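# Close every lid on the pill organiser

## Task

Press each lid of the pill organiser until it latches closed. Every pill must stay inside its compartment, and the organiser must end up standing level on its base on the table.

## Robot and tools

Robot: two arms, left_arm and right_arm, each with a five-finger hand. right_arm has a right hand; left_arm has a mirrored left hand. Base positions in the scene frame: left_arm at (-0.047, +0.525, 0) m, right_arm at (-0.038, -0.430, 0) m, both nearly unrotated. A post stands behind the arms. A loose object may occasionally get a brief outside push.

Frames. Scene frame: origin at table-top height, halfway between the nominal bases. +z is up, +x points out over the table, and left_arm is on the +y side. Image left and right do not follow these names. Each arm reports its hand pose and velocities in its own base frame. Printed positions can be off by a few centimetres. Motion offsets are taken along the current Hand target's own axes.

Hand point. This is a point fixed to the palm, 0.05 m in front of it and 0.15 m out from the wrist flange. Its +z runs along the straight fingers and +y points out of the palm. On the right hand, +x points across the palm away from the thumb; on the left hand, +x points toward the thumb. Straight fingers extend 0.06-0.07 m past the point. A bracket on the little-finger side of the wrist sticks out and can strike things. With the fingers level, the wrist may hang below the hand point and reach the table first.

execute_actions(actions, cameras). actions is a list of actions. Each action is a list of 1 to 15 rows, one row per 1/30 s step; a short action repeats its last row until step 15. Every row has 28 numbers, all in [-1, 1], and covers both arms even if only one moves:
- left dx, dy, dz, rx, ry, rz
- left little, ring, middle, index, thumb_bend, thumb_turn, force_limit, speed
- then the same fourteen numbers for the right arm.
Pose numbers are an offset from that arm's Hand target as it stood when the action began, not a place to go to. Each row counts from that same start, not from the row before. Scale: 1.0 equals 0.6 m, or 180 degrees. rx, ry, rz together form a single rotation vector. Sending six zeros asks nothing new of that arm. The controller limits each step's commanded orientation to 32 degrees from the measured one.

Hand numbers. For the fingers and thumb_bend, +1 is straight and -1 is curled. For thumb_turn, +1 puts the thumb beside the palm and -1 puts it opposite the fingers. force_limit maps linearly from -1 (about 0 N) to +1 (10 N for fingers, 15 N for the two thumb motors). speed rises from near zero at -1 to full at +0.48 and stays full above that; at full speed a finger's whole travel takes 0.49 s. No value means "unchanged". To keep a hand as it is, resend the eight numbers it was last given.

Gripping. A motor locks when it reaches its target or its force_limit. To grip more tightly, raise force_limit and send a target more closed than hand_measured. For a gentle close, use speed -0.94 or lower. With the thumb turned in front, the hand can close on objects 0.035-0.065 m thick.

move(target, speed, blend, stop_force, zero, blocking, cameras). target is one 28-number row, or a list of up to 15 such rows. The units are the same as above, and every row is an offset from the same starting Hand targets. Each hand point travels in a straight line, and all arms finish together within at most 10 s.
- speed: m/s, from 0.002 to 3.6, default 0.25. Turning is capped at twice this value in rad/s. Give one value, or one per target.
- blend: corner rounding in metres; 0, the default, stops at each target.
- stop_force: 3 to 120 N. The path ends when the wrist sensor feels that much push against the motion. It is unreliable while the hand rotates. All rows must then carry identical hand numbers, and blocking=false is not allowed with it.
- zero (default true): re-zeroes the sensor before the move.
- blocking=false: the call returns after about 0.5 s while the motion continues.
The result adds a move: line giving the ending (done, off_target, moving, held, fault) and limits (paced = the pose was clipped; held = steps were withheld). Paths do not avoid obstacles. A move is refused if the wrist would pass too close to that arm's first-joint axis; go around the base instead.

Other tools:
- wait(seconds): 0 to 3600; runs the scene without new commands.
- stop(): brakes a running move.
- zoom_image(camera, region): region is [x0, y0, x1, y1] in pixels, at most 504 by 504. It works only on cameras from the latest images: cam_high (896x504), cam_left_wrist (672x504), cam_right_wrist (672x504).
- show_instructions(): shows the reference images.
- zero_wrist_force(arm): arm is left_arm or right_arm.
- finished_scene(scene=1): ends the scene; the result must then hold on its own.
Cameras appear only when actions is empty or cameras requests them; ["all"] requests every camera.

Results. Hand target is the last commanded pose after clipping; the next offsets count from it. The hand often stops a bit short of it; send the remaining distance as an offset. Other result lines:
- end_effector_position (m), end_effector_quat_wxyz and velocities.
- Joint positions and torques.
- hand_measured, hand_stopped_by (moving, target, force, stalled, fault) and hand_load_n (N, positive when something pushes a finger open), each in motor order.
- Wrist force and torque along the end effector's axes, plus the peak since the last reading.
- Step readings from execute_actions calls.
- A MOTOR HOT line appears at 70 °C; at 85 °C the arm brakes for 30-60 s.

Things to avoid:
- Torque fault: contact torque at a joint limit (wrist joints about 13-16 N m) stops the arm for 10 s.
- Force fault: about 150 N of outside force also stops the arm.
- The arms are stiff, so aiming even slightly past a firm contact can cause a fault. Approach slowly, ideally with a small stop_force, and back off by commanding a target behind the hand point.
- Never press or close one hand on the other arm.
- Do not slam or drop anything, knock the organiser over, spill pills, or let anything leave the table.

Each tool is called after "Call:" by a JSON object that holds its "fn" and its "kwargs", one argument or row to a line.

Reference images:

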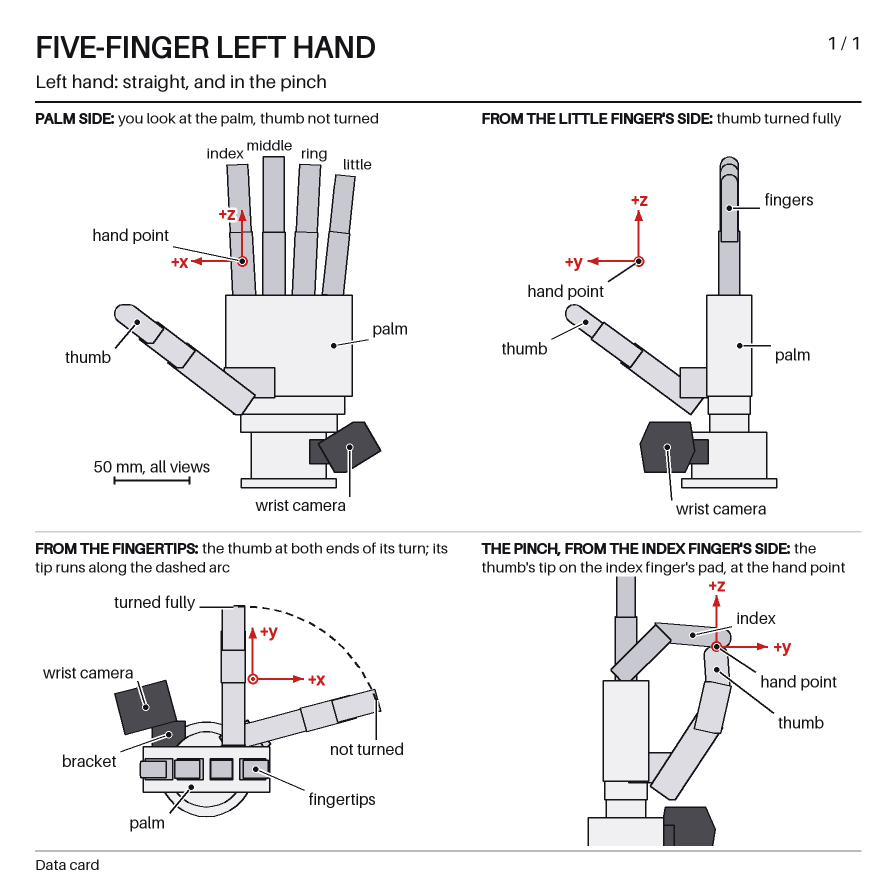

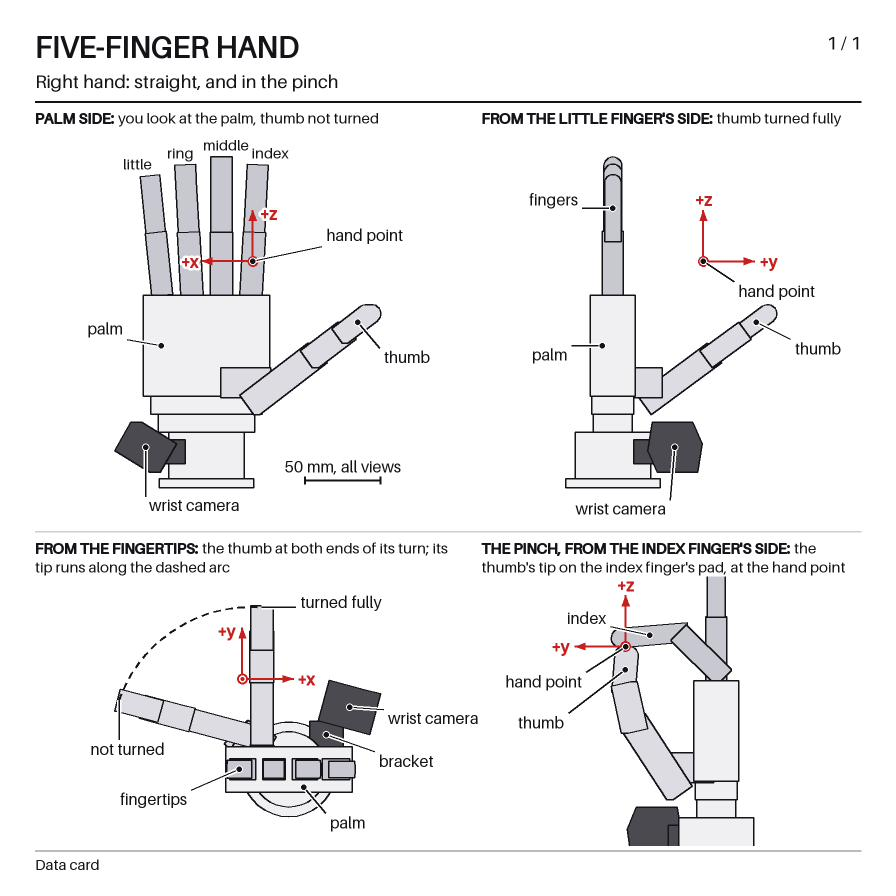

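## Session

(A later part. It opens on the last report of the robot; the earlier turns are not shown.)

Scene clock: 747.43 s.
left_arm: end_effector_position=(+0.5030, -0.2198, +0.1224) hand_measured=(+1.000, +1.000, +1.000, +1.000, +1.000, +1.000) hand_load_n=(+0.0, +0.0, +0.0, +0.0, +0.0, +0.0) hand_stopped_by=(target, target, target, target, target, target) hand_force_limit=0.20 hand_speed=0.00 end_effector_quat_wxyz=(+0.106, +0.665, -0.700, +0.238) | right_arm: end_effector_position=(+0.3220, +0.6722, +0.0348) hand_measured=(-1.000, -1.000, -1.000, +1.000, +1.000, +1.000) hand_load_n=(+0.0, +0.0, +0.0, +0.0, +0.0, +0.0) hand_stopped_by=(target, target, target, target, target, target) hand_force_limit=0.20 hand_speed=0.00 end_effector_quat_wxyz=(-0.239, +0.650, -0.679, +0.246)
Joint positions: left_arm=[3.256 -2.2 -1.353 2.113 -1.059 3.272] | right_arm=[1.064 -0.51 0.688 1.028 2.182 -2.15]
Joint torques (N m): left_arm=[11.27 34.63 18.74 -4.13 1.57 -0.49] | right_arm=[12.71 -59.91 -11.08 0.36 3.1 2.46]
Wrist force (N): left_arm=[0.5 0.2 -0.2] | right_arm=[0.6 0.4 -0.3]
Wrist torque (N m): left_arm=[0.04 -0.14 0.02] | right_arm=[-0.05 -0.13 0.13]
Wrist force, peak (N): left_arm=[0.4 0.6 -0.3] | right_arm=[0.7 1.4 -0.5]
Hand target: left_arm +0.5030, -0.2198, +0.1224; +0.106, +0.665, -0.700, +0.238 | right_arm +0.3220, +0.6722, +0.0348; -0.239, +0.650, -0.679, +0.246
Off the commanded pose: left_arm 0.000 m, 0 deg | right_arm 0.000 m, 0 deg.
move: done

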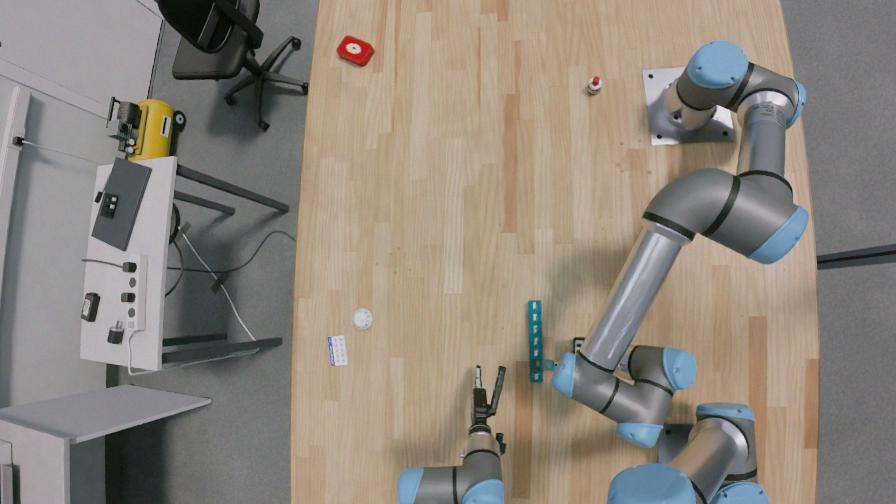

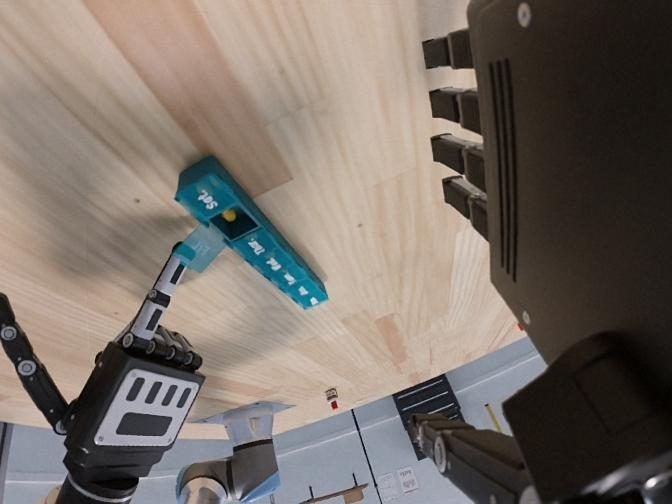

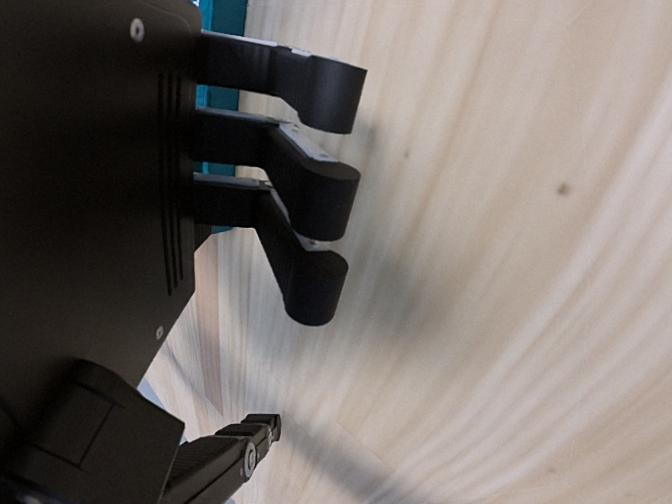

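Call:
{"fn": "move", "kwargs": {
  "target": [
    [0,0,0,0,0,0,1,1,1,1,1,1,0.2,0,0,-0.0212,-0.0061,0,0,0,-1,-1,-1,1,1,1,0.2,0],
    [0,0,0,0,0,0,1,1,1,1,1,1,0.2,0,0,-0.0447,-0.0082,0,0,0,-1,-1,-1,1,1,1,0.2,0]
  ],
  "cameras": ["all"],
  "speed": 0.03,
  "blend": [0.003,0],
  "stop_force": 5
}}

Call:
{"fn": "zoom_image", "kwargs": {
  "camera": "cam_left_wrist",
  "region": [130, 150, 350, 370]
}}

Call:
{"fn": "zoom_image", "kwargs": {
  "camera": "cam_high",
  "region": [520, 290, 620, 390]
}}

Scene clock: 760.57 s.
left_arm: end_effector_position=(+0.5030, -0.2198, +0.1224) hand_measured=(+1.000, +1.000, +1.000, +1.000, +1.000, +1.000) hand_load_n=(+0.0, +0.0, -0.5, +0.0, +0.0, +0.0) hand_stopped_by=(target, target, target, target, target, target) hand_force_limit=0.20 hand_speed=0.00 end_effector_quat_wxyz=(+0.106, +0.665, -0.700, +0.238) | right_arm: end_effector_position=(+0.3393, +0.6713, +0.0558) hand_measured=(-1.000, -1.000, -1.000, +1.000, +1.000, +1.000) hand_load_n=(+0.0, +0.0, +0.0, -0.5, +0.0, +0.0) hand_stopped_by=(target, target, target, target, target, target) hand_force_limit=0.20 hand_speed=0.00 end_effector_quat_wxyz=(-0.239, +0.650, -0.679, +0.246)
Joint positions: left_arm=[3.256 -2.2 -1.353 2.113 -1.059 3.272] | right_arm=[1.041 -0.507 0.624 1.074 2.174 -2.177]
Joint torques (N m): left_arm=[11.03 34.23 19.08 -4.07 1.49 -0.43] | right_arm=[12.97 -59.29 -10.41 -0.12 2.66 2.51]
Wrist force (N): left_arm=[0.4 0.2 -0.2] | right_arm=[0.7 0.5 -0.3]
Wrist torque (N m): left_arm=[0.04 -0.13 0.01] | right_arm=[-0.05 -0.14 0.14]
Wrist force, peak (N): left_arm=[0.6 0.5 -0.1] | right_arm=[1.1 0.6 -0.4]
Hand target: left_arm +0.5030, -0.2198, +0.1224; +0.106, +0.665, -0.700, +0.238 | right_arm +0.3393, +0.6713, +0.0558; -0.239, +0.650, -0.679, +0.246
Off the commanded pose: left_arm 0.000 m, 0 deg | right_arm 0.000 m, 0 deg.
move: done

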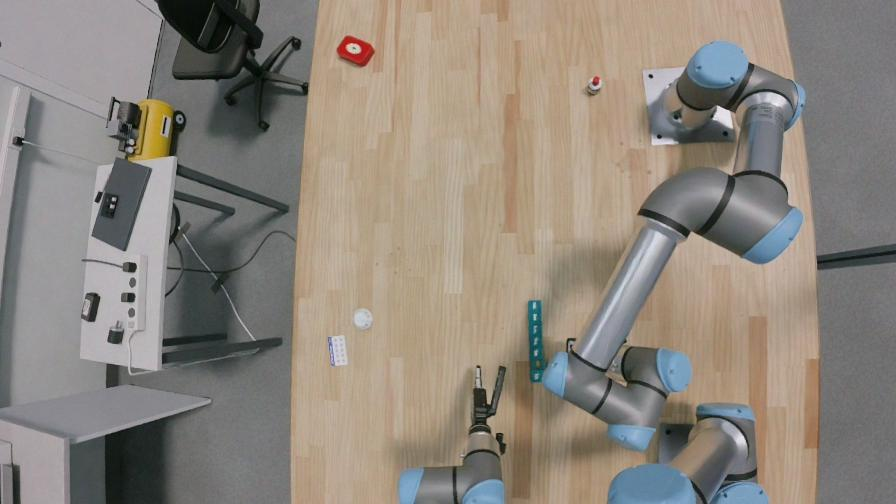

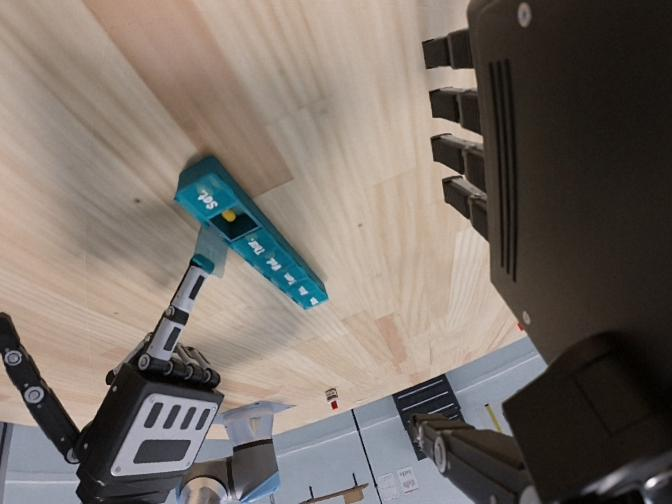

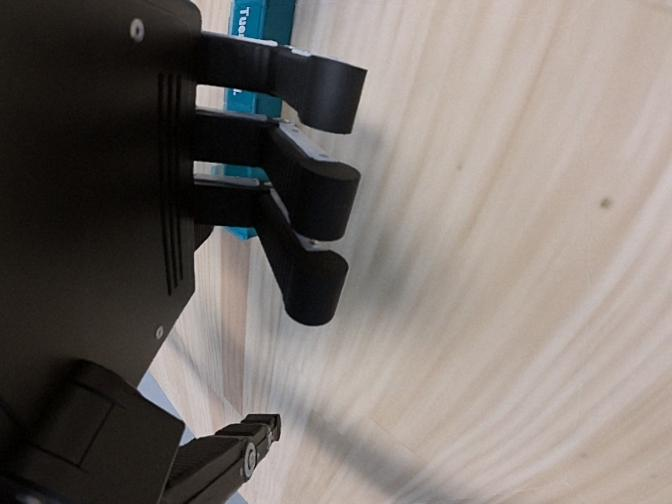

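Scaled by 2.291 from the camera's image (finer frame: 960x720).

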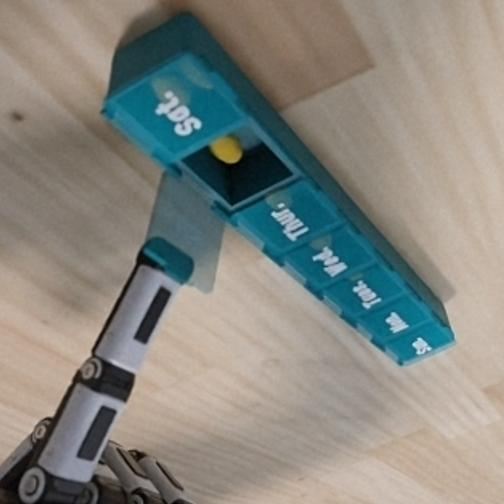

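Scaled by 5.040.

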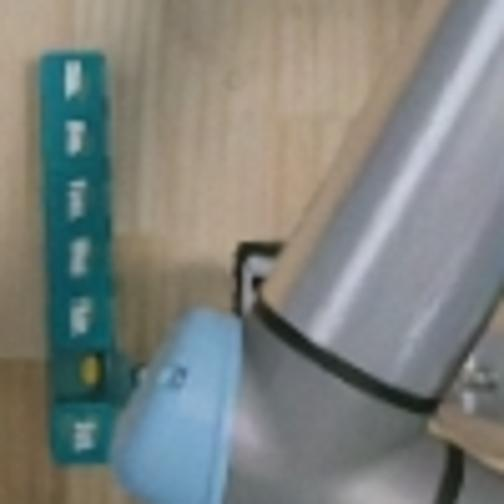

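Call:
{"fn": "move", "kwargs": {
  "target": [
    [0,0,0,0,0,0,1,1,1,1,1,1,0.2,0,0,-0.0197,0.0077,0,0,0,-1,-1,-1,1,1,1,0.2,0],
    [0,0,0,0,0,0,1,1,1,1,1,1,0.2,0,0,-0.0243,0.0204,0,0,0,-1,-1,-1,1,1,1,0.2,0]
  ],
  "cameras": ["all"],
  "speed": 0.03,
  "blend": [0.003,0],
  "stop_force": 5
}}

Call:
{"fn": "zoom_image", "kwargs": {
  "camera": "cam_left_wrist",
  "region": [130, 150, 350, 370]
}}

Call:
{"fn": "zoom_image", "kwargs": {
  "camera": "cam_high",
  "region": [520, 290, 620, 390]
}}

Scene clock: 769.37 s.
left_arm: end_effector_position=(+0.5030, -0.2198, +0.1224) hand_measured=(+1.000, +1.000, +1.000, +1.000, +1.000, +1.000) hand_load_n=(+0.0, +0.0, +0.0, +0.0, +0.0, +0.0) hand_stopped_by=(target, target, target, target, target, target) hand_force_limit=0.20 hand_speed=0.00 end_effector_quat_wxyz=(+0.106, +0.665, -0.700, +0.238) | right_arm: end_effector_position=(+0.3583, +0.6705, +0.0559) hand_measured=(-1.000, -1.000, -1.000, +1.000, +1.000, +1.000) hand_load_n=(+0.0, +0.0, +0.0, +0.0, +0.0, +0.0) hand_stopped_by=(target, target, target, target, target, target) hand_force_limit=0.20 hand_speed=0.00 end_effector_quat_wxyz=(-0.239, +0.650, -0.679, +0.246)
Joint positions: left_arm=[3.256 -2.2 -1.353 2.113 -1.059 3.272] | right_arm=[1.016 -0.486 0.579 1.082 2.164 -2.205]
Joint torques (N m): left_arm=[10.25 34.73 19.24 -4.03 1.39 -0.6] | right_arm=[13.08 -60.15 -11.56 2.88 2.79 2.34]
Wrist force (N): left_arm=[0.3 0.2 -0.3] | right_arm=[0.3 0.6 -0.2]
Wrist torque (N m): left_arm=[0.04 -0.11 0.01] | right_arm=[-0.03 -0.08 0.12]
Wrist force, peak (N): left_arm=[0.5 0.5 -0.3] | right_arm=[0.3 0.7 -1.0]
Hand target: left_arm +0.5030, -0.2198, +0.1224; +0.106, +0.665, -0.700, +0.238 | right_arm +0.3583, +0.6705, +0.0559; -0.239, +0.650, -0.679, +0.246
Off the commanded pose: left_arm 0.000 m, 0 deg | right_arm 0.000 m, 0 deg.
move: done

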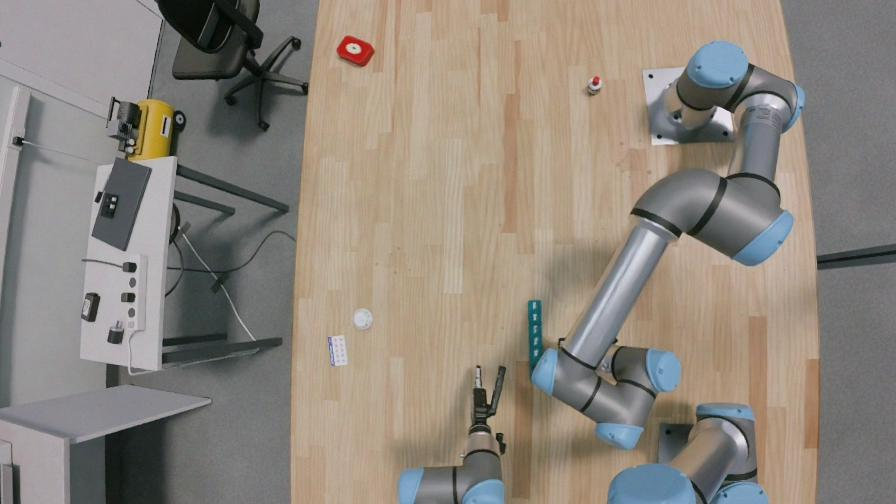

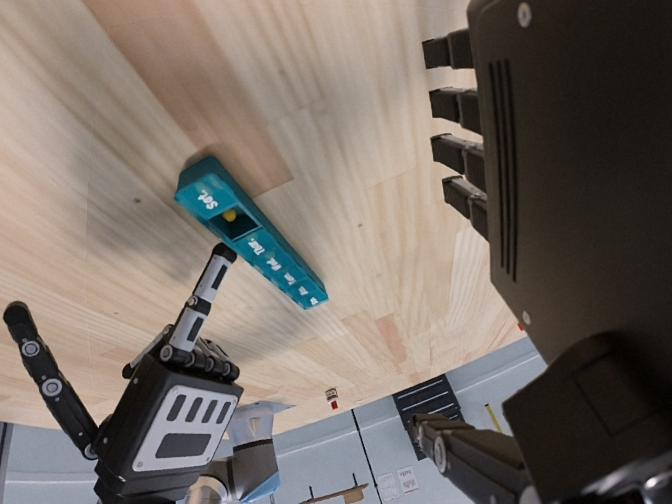

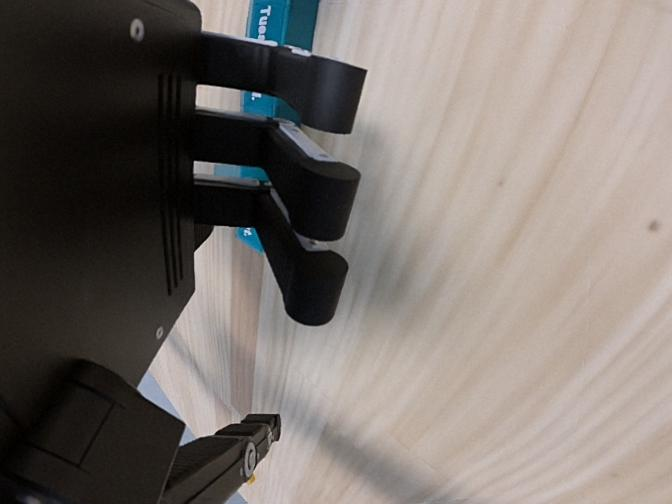

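Scaled by 2.291 from the camera's image (finer frame: 960x720).

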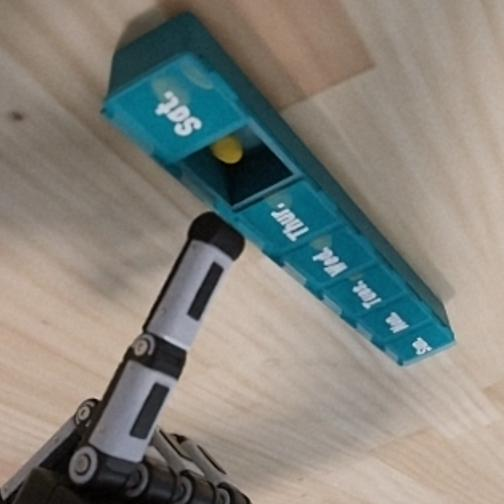

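Scaled by 5.040.

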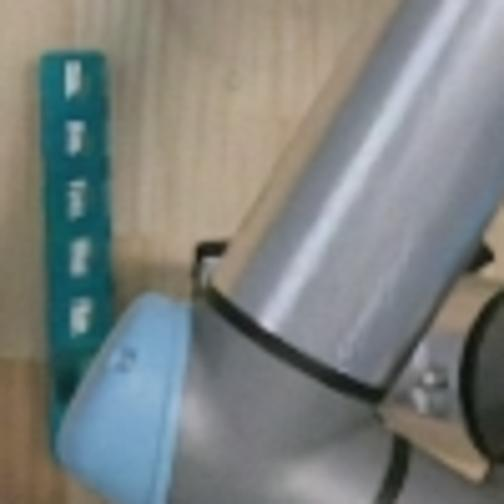

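Call:
{"fn": "move", "kwargs": {
  "target": [
    [0,0,0,0,0,0,1,1,1,1,1,1,0.2,0,0,-0.0006,0.0136,0,0,0,-1,-1,-1,1,1,1,0.2,0],
    [0,0,0,0,0,0,1,1,1,1,1,1,0.2,0,0,0.0007,0.0255,0,0,0,-1,-1,-1,1,1,1,0.2,0]
  ],
  "cameras": ["all"],
  "speed": 0.03,
  "blend": [0.003,0],
  "stop_force": 5
}}

Call:
{"fn": "zoom_image", "kwargs": {
  "camera": "cam_left_wrist",
  "region": [150, 150, 270, 270]
}}

Scene clock: 777.23 s.
left_arm: end_effector_position=(+0.5030, -0.2198, +0.1224) hand_measured=(+1.000, +1.000, +1.000, +1.000, +1.000, +1.000) hand_load_n=(+0.0, +0.0, +0.0, +0.0, +0.0, -0.5) hand_stopped_by=(target, target, target, target, target, target) hand_force_limit=0.20 hand_speed=0.00 end_effector_quat_wxyz=(+0.106, +0.665, -0.700, +0.238) | right_arm: end_effector_position=(+0.3679, +0.6702, +0.0439) hand_measured=(-1.000, -1.000, -1.000, +1.000, +1.000, +1.000) hand_load_n=(+0.5, +0.0, +0.0, +0.0, +0.0, +0.0) hand_stopped_by=(target, target, target, target, target, target) hand_force_limit=0.20 hand_speed=0.00 end_effector_quat_wxyz=(-0.239, +0.650, -0.679, +0.246)
Joint positions: left_arm=[3.256 -2.2 -1.353 2.113 -1.059 3.272] | right_arm=[1.004 -0.468 0.574 1.062 2.16 -2.218]
Joint torques (N m): left_arm=[10.23 35.43 19.37 -4.04 1.51 -0.42] | right_arm=[12.7 -63.21 -14.45 3.27 2.52 2.67]
Wrist force (N): left_arm=[0.5 0.3 -0.2] | right_arm=[0.8 0.6 -0.4]
Wrist torque (N m): left_arm=[0.05 -0.14 0.01] | right_arm=[-0.01 -0.15 0.15]
Wrist force, peak (N): left_arm=[0.6 0.3 -0.1] | right_arm=[0.6 0.5 -1.1]
Hand target: left_arm +0.5030, -0.2198, +0.1224; +0.106, +0.665, -0.700, +0.238 | right_arm +0.3679, +0.6702, +0.0439; -0.239, +0.650, -0.679, +0.246
Off the commanded pose: left_arm 0.000 m, 0 deg | right_arm 0.000 m, 0 deg.
move: done

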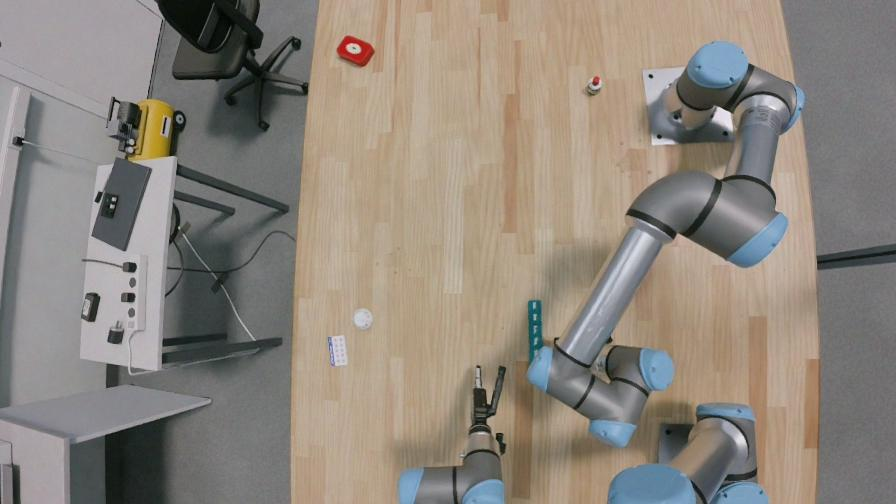

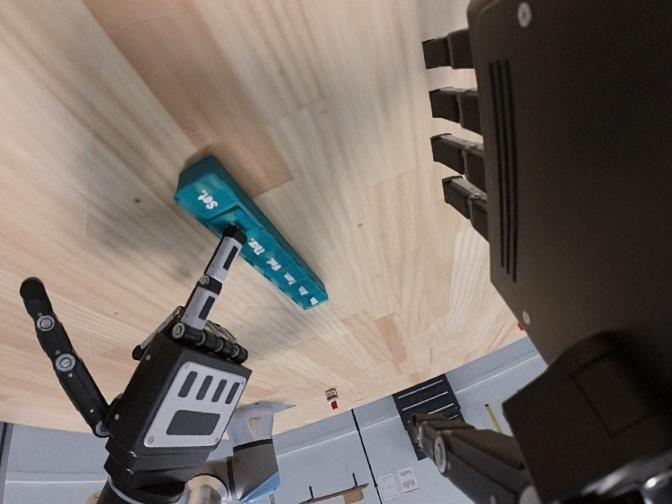

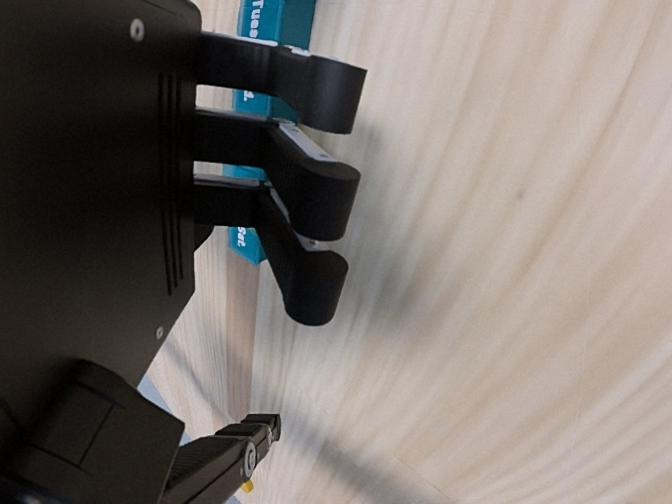

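Scaled by 4.200 from the camera's image (finer frame: 960x720).

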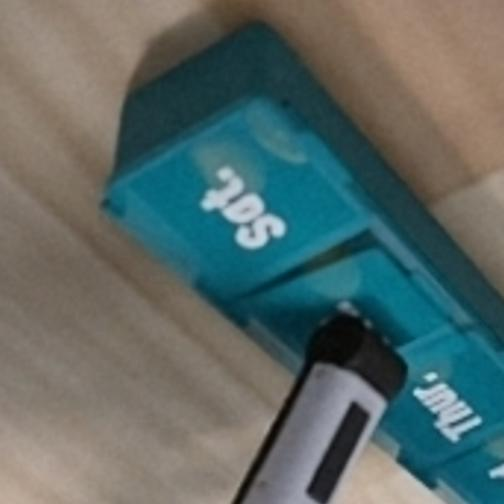

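Call:
{"fn": "move", "kwargs": {
  "target": [
    [0,0,0,0,0,0,1,1,1,1,1,1,0.2,0,0,-0.0062,0.0030,0,0,0,-1,-1,-1,1,1,1,0.2,0],
    [0,0,0,0,0,0,1,1,1,1,1,1,0.2,0,0,0.0101,0.0198,0,0,0,-1,-1,-1,1,1,1,0.2,0]
  ],
  "cameras": ["all"],
  "speed": 0.01,
  "stop_force": 10
}}

Call:
{"fn": "zoom_image", "kwargs": {
  "camera": "cam_left_wrist",
  "region": [150, 150, 270, 270]
}}

Scene clock: 787.37 s.
left_arm: end_effector_position=(+0.5030, -0.2198, +0.1224) hand_measured=(+1.000, +1.000, +1.000, +1.000, +1.000, +1.000) hand_load_n=(+0.0, +0.0, +0.0, +0.0, +0.0, +0.0) hand_stopped_by=(target, target, target, target, target, target) hand_force_limit=0.20 hand_speed=0.00 end_effector_quat_wxyz=(+0.106, +0.665, -0.700, +0.238) | right_arm: end_effector_position=(+0.3714, +0.6701, +0.0390) hand_measured=(-1.000, -1.000, -1.000, +1.000, +1.000, +1.000) hand_load_n=(+0.0, +0.0, +0.0, +0.5, +0.0, +0.0) hand_stopped_by=(target, target, target, target, target, target) hand_force_limit=0.20 hand_speed=0.00 end_effector_quat_wxyz=(-0.239, +0.650, -0.679, +0.246)
Joint positions: left_arm=[3.256 -2.2 -1.353 2.113 -1.059 3.272] | right_arm=[0.999 -0.462 0.572 1.054 2.158 -2.223]
Joint torques (N m): left_arm=[10.31 35.11 19.37 -4.15 1.57 -0.49] | right_arm=[-6.83 -52.34 -21.35 4.07 0.12 -0.23]
Wrist force (N): left_arm=[0.3 0.3 -0.2] | right_arm=[0.7 -3.3 -6.9]
Wrist torque (N m): left_arm=[0.06 -0.11 0.00] | right_arm=[0.39 -0.08 0.11]
Wrist force, peak (N): left_arm=[0.5 0.6 -0.2] | right_arm=[-1.3 -6.6 -11.4]
Hand target: left_arm +0.5030, -0.2198, +0.1224; +0.106, +0.665, -0.700, +0.238 | right_arm +0.3715, +0.6701, +0.0390; -0.239, +0.650, -0.679, +0.246 (not the last commanded pose)
Off the commanded pose: left_arm 0.000 m, 0 deg | right_arm 0.008 m, 0 deg.
move: contact (right_arm); path passed 1 of 2 targets

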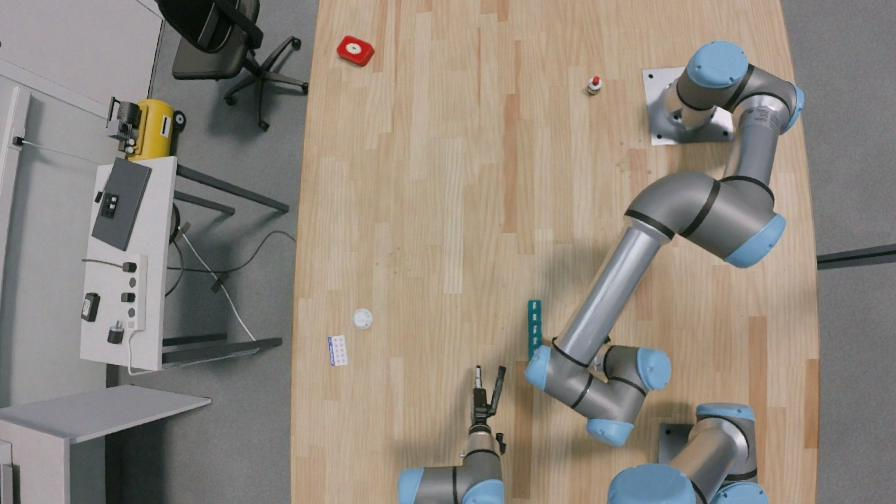

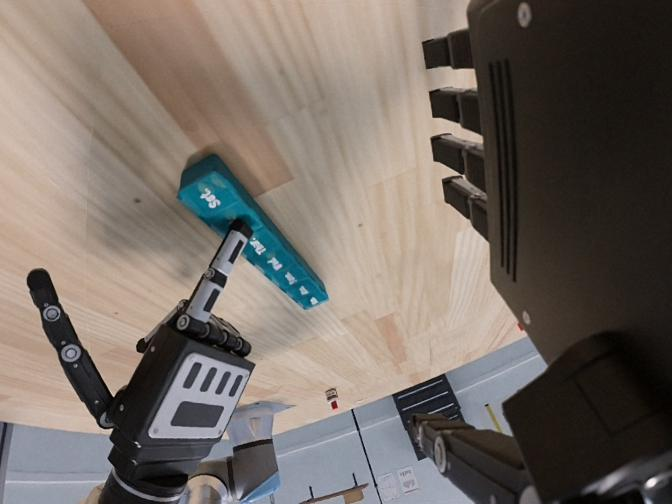

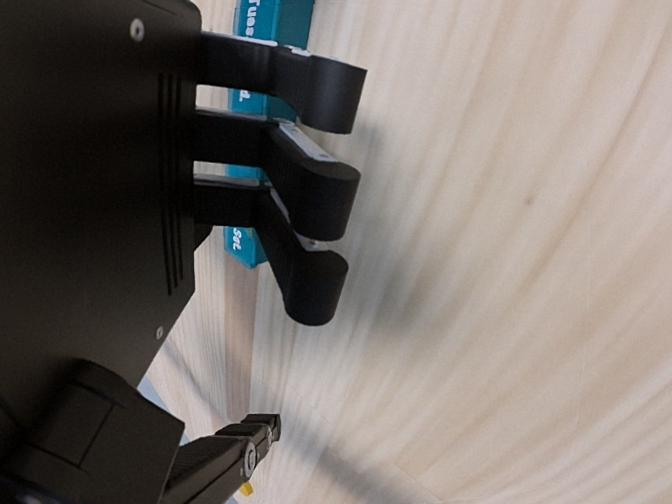

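Scaled by 4.200 from the camera's image (finer frame: 960x720).

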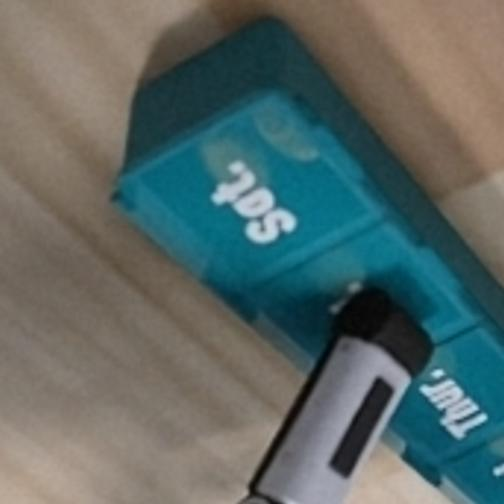

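Call:
{"fn": "move", "kwargs": {
  "target": [0,0,0,0,0,0,1,1,1,1,1,1,0.2,0,0,0.0133,0.0106,0,0,0,-1,-1,-1,1,1,1,0.2,0],
  "cameras": ["all"],
  "speed": 0.008,
  "stop_force": 16,
  "zero": false
}}

Call:
{"fn": "zoom_image", "kwargs": {
  "camera": "cam_left_wrist",
  "region": [150, 150, 270, 270]
}}

Scene clock: 794.37 s.
left_arm: end_effector_position=(+0.5030, -0.2198, +0.1224) hand_measured=(+1.000, +1.000, +1.000, +1.000, +1.000, +1.000) hand_load_n=(+0.0, +0.0, +0.0, +0.0, +0.0, +0.0) hand_stopped_by=(target, target, target, target, target, target) hand_force_limit=0.20 hand_speed=0.00 end_effector_quat_wxyz=(+0.106, +0.665, -0.700, +0.238) | right_arm: end_effector_position=(+0.3710, +0.6701, +0.0364) hand_measured=(-1.000, -1.000, -1.000, +1.000, +1.000, +1.000) hand_load_n=(+0.0, +0.0, +0.0, +1.0, +0.0, -0.5) hand_stopped_by=(target, target, target, target, target, target) hand_force_limit=0.20 hand_speed=0.00 end_effector_quat_wxyz=(-0.239, +0.650, -0.679, +0.246)
Joint positions: left_arm=[3.256 -2.2 -1.353 2.113 -1.059 3.272] | right_arm=[1 -0.461 0.578 1.048 2.158 -2.222]
Joint torques (N m): left_arm=[10.39 35.52 18.41 -4.25 1.49 -0.39] | right_arm=[-12.62 -46.37 -17.55 4.26 -2.61 -2.57]
Wrist force (N): left_arm=[0.4 0.3 0.0] | right_arm=[-0.6 -8.5 -13.6]
Wrist torque (N m): left_arm=[0.04 -0.12 0.00] | right_arm=[0.83 -0.06 -0.12]
Wrist force, peak (N): left_arm=[0.6 0.5 -0.1] | right_arm=[-2.3 -13.4 -15.9]
Hand target: left_arm +0.5030, -0.2198, +0.1224; +0.106, +0.665, -0.700, +0.238 | right_arm +0.3710, +0.6701, +0.0364; -0.239, +0.650, -0.679, +0.246 (not the last commanded pose)
Off the commanded pose: left_arm 0.000 m, 0 deg | right_arm 0.008 m, 0 deg.
move: contact (right_arm)

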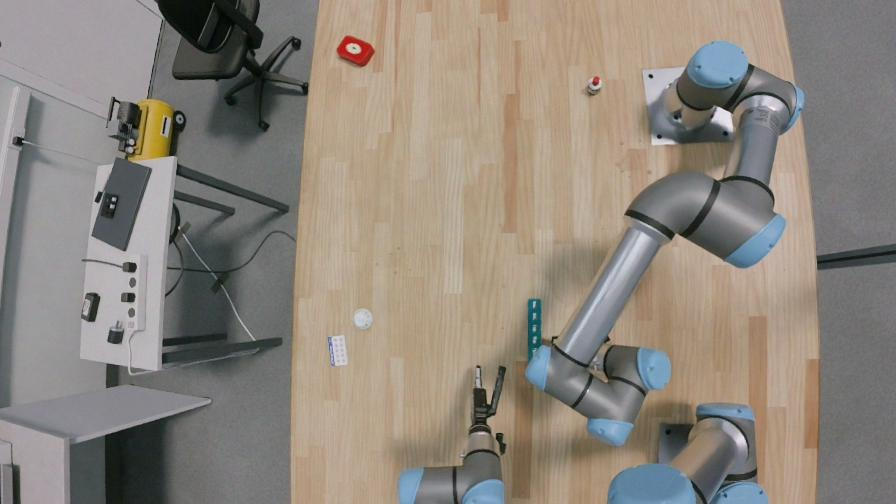

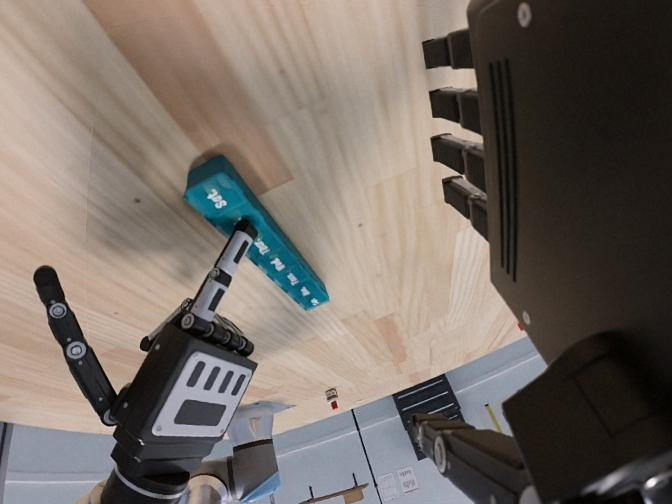

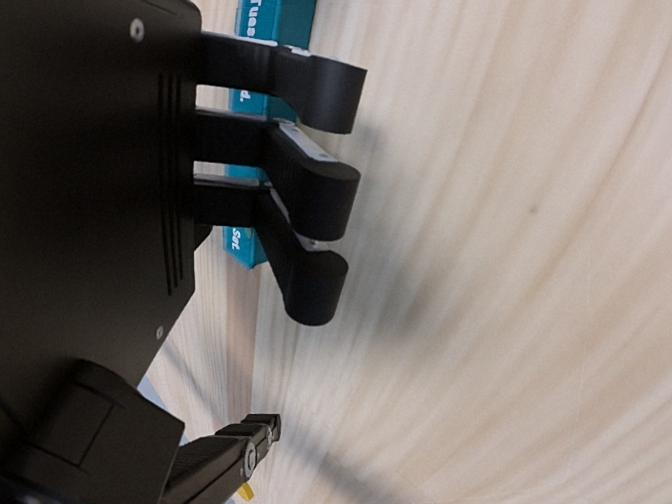

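Scaled by 4.200 from the camera's image (finer frame: 960x720).

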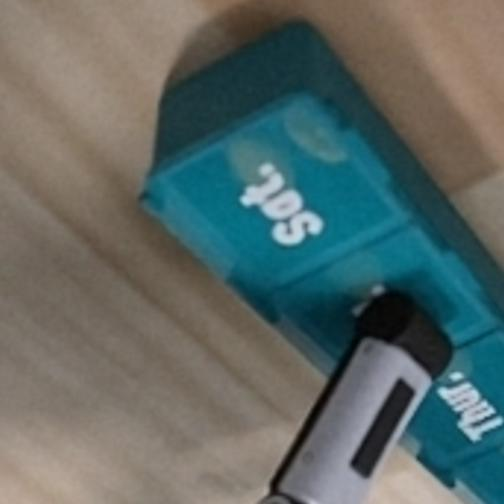

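Call:
{"fn": "move", "kwargs": {
  "target": [0,0,0,0,0,0,1,1,1,1,1,1,0.2,0,0,-0.0429,-0.051,0,0,0,-1,-1,-1,1,1,1,0.2,0],
  "cameras": ["all"],
  "speed": 0.04
}}

Call:
{"fn": "zoom_image", "kwargs": {
  "camera": "cam_left_wrist",
  "region": [150, 150, 270, 270]
}}

Call:
{"fn": "zoom_image", "kwargs": {
  "camera": "cam_left_wrist",
  "region": [240, 220, 340, 320]
}}

Scene clock: 801.50 s.
left_arm: end_effector_position=(+0.5030, -0.2198, +0.1224) hand_measured=(+1.000, +1.000, +1.000, +1.000, +1.000, +1.000) hand_load_n=(+0.0, +0.0, +0.0, +0.0, +0.0, +0.0) hand_stopped_by=(target, target, target, target, target, target) hand_force_limit=0.20 hand_speed=0.00 end_effector_quat_wxyz=(+0.106, +0.665, -0.700, +0.238) | right_arm: end_effector_position=(+0.3710, +0.6699, +0.0765) hand_measured=(-1.000, -1.000, -1.000, +1.000, +1.000, +1.000) hand_load_n=(+0.0, +0.0, +0.0, +0.0, +0.0, +0.0) hand_stopped_by=(target, target, target, target, target, target) hand_force_limit=0.20 hand_speed=0.00 end_effector_quat_wxyz=(-0.239, +0.650, -0.679, +0.246)
Joint positions: left_arm=[3.256 -2.2 -1.353 2.113 -1.059 3.272] | right_arm=[1 -0.475 0.503 1.137 2.158 -2.223]
Joint torques (N m): left_arm=[10.06 35.72 18.39 -4.1 1.44 -0.39] | right_arm=[-10 -47.88 -14.1 -0.2 0.3 -0.58]
Wrist force (N): left_arm=[0.5 0.4 -0.1] | right_arm=[0.8 0.7 -0.1]
Wrist torque (N m): left_arm=[0.05 -0.14 0.01] | right_arm=[-0.01 -0.16 0.06]
Wrist force, peak (N): left_arm=[0.6 0.4 -0.4] | right_arm=[-0.4 -8.5 -14.2]
Hand target: left_arm +0.5030, -0.2198, +0.1224; +0.106, +0.665, -0.700, +0.238 | right_arm +0.3710, +0.6699, +0.0764; -0.239, +0.650, -0.679, +0.246
Off the commanded pose: left_arm 0.000 m, 0 deg | right_arm 0.000 m, 0 deg.
move: done

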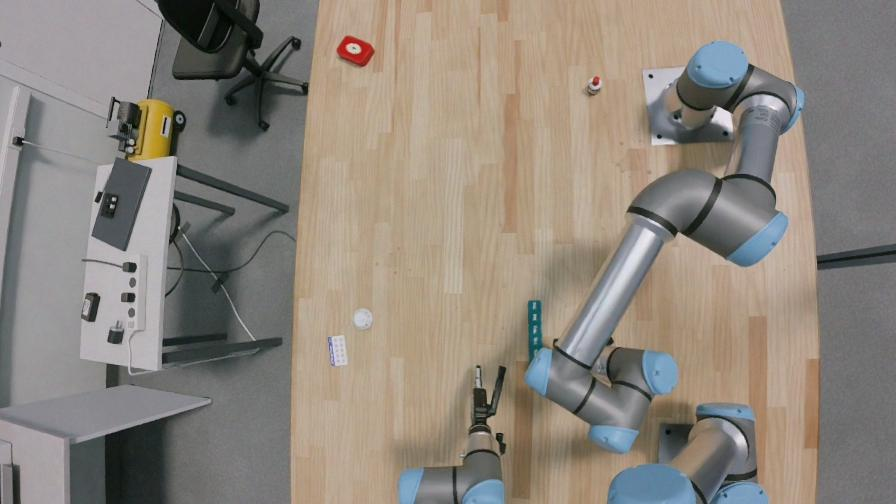

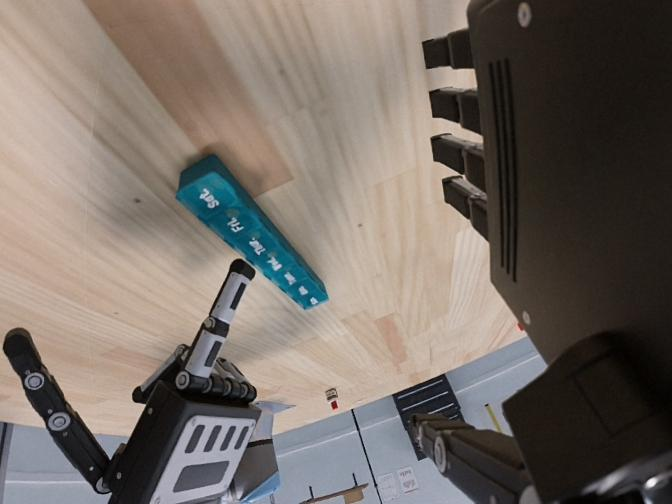

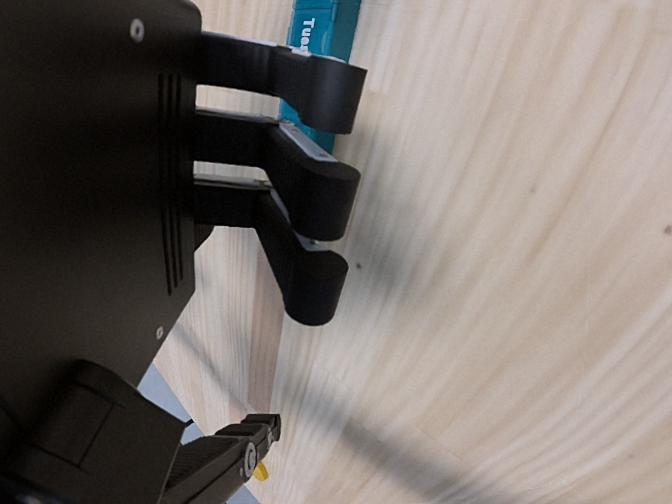

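Scaled by 4.200 from the camera's image (finer frame: 960x720).

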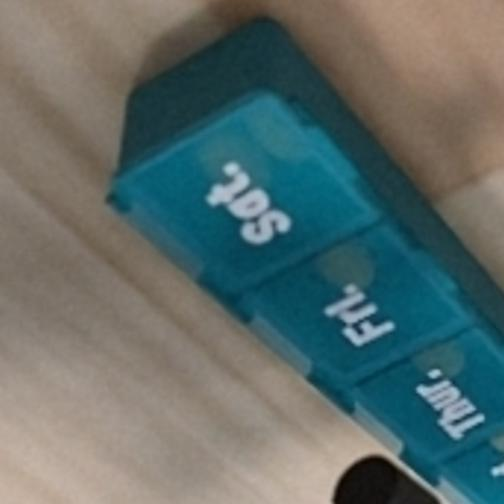

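Scaled by 5.040 from the camera's image (finer frame: 960x720).

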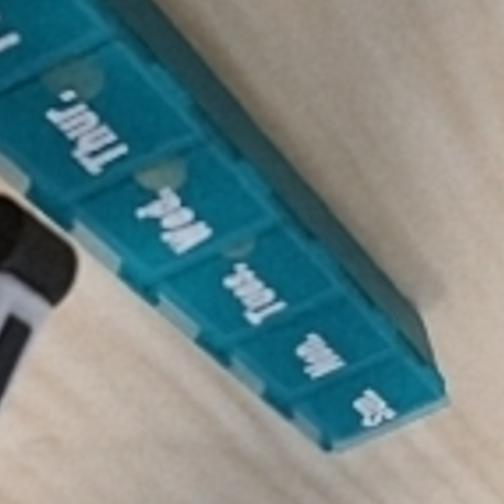

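Call:
{"fn": "move", "kwargs": {
  "target": [
    [0,0,0,0,0,0,1,1,1,1,1,1,0.2,0,0,-0.0750,-0.0894,0,0,0,-1,-1,-1,1,1,1,0.2,0],
    [0,0,0,0,0,0,1,1,1,1,1,1,0.2,0,0.1,-0.1388,-0.0358,0,0,0,1,1,1,1,1,1,0.2,0]
  ],
  "cameras": ["all"],
  "speed": 0.1
}}

Call:
{"fn": "zoom_image", "kwargs": {
  "camera": "cam_right_wrist",
  "region": [230, 0, 530, 300]
}}

Scene clock: 812.90 s.
left_arm: end_effector_position=(+0.5030, -0.2198, +0.1224) hand_measured=(+1.000, +1.000, +1.000, +1.000, +1.000, +1.000) hand_load_n=(+0.0, +0.0, +0.0, +0.0, +0.0, +0.0) hand_stopped_by=(target, target, target, target, target, target) hand_force_limit=0.20 hand_speed=0.00 end_effector_quat_wxyz=(+0.106, +0.665, -0.700, +0.238) | right_arm: end_effector_position=(+0.3708, +0.6694, +0.1304) hand_measured=(-1.000, -1.000, -1.000, +1.000, +1.000, +1.000) hand_load_n=(+0.0, +0.0, +0.0, -0.5, +0.0, +0.0) hand_stopped_by=(target, target, target, target, target, target) hand_force_limit=0.20 hand_speed=0.00 end_effector_quat_wxyz=(-0.240, +0.650, -0.678, +0.246)
Joint positions: left_arm=[3.256 -2.2 -1.353 2.113 -1.059 3.272] | right_arm=[0.999 -0.466 0.348 1.282 2.158 -2.223]
Joint torques (N m): left_arm=[10.42 35.39 17.96 -4.2 1.35 -0.43] | right_arm=[-7.77 -61.27 -24.14 2.9 -0.47 -0.94]
Wrist force (N): left_arm=[0.3 0.4 -0.2] | right_arm=[0.6 0.8 -0.3]
Wrist torque (N m): left_arm=[0.07 -0.12 0.00] | right_arm=[0.02 -0.14 0.14]
Wrist force, peak (N): left_arm=[0.7 0.3 -0.3] | right_arm=[0.7 -0.6 -1.6]
Hand target: left_arm +0.5030, -0.2198, +0.1224; +0.106, +0.665, -0.700, +0.238 | right_arm +0.3708, +0.6694, +0.1305; -0.240, +0.650, -0.678, +0.246 (not the last commanded pose)
Off the commanded pose: left_arm 0.000 m, 0 deg | right_arm 0.080 m, 0 deg.
move: held (right_arm; a check stopped the path); path passed 0 of 2 targets; target 2's new numbers were not sent; limits=held
pose unreachable (right arm): on one or more control steps of this call, first in action 0 (counted from 0), this arm could not follow its commanded pose, so it was not sent that pose on those steps. It may still have moved: this result reports where it is.
cause: moving toward the commanded pose would bring a part of the arm too close to another arm (a part of this arm just beyond joint 4 (wrist 1) and a part of the left arm just beyond its joint 2 (shoulder lift), at the place that arm is still heading or pushing toward).

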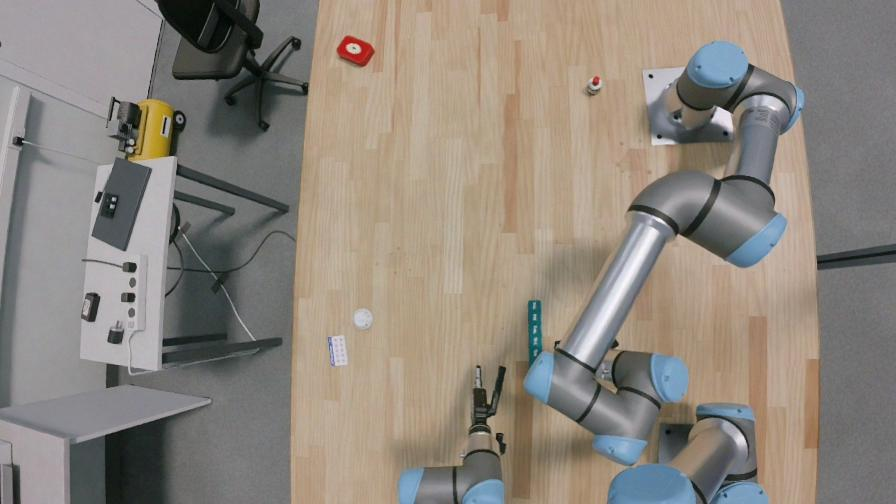

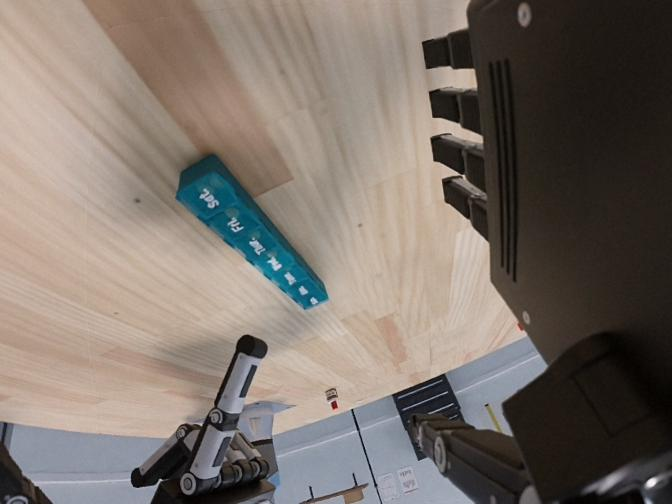

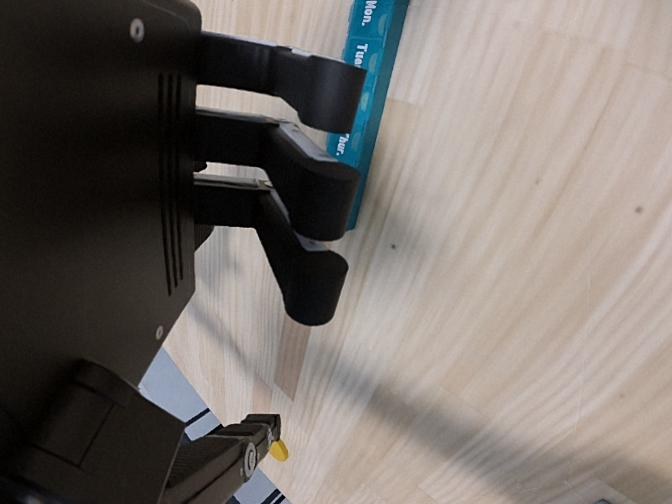

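Scaled by 1.680 from the camera's image (finer frame: 960x720).

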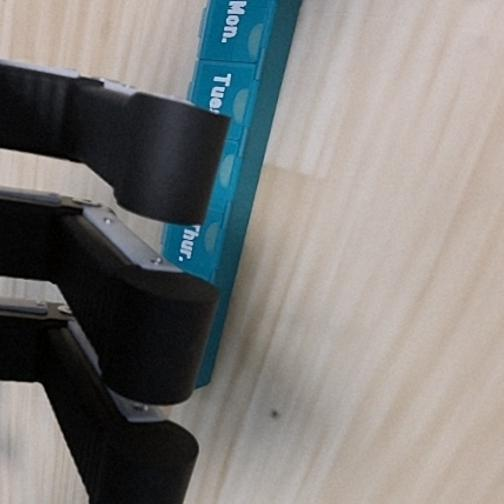

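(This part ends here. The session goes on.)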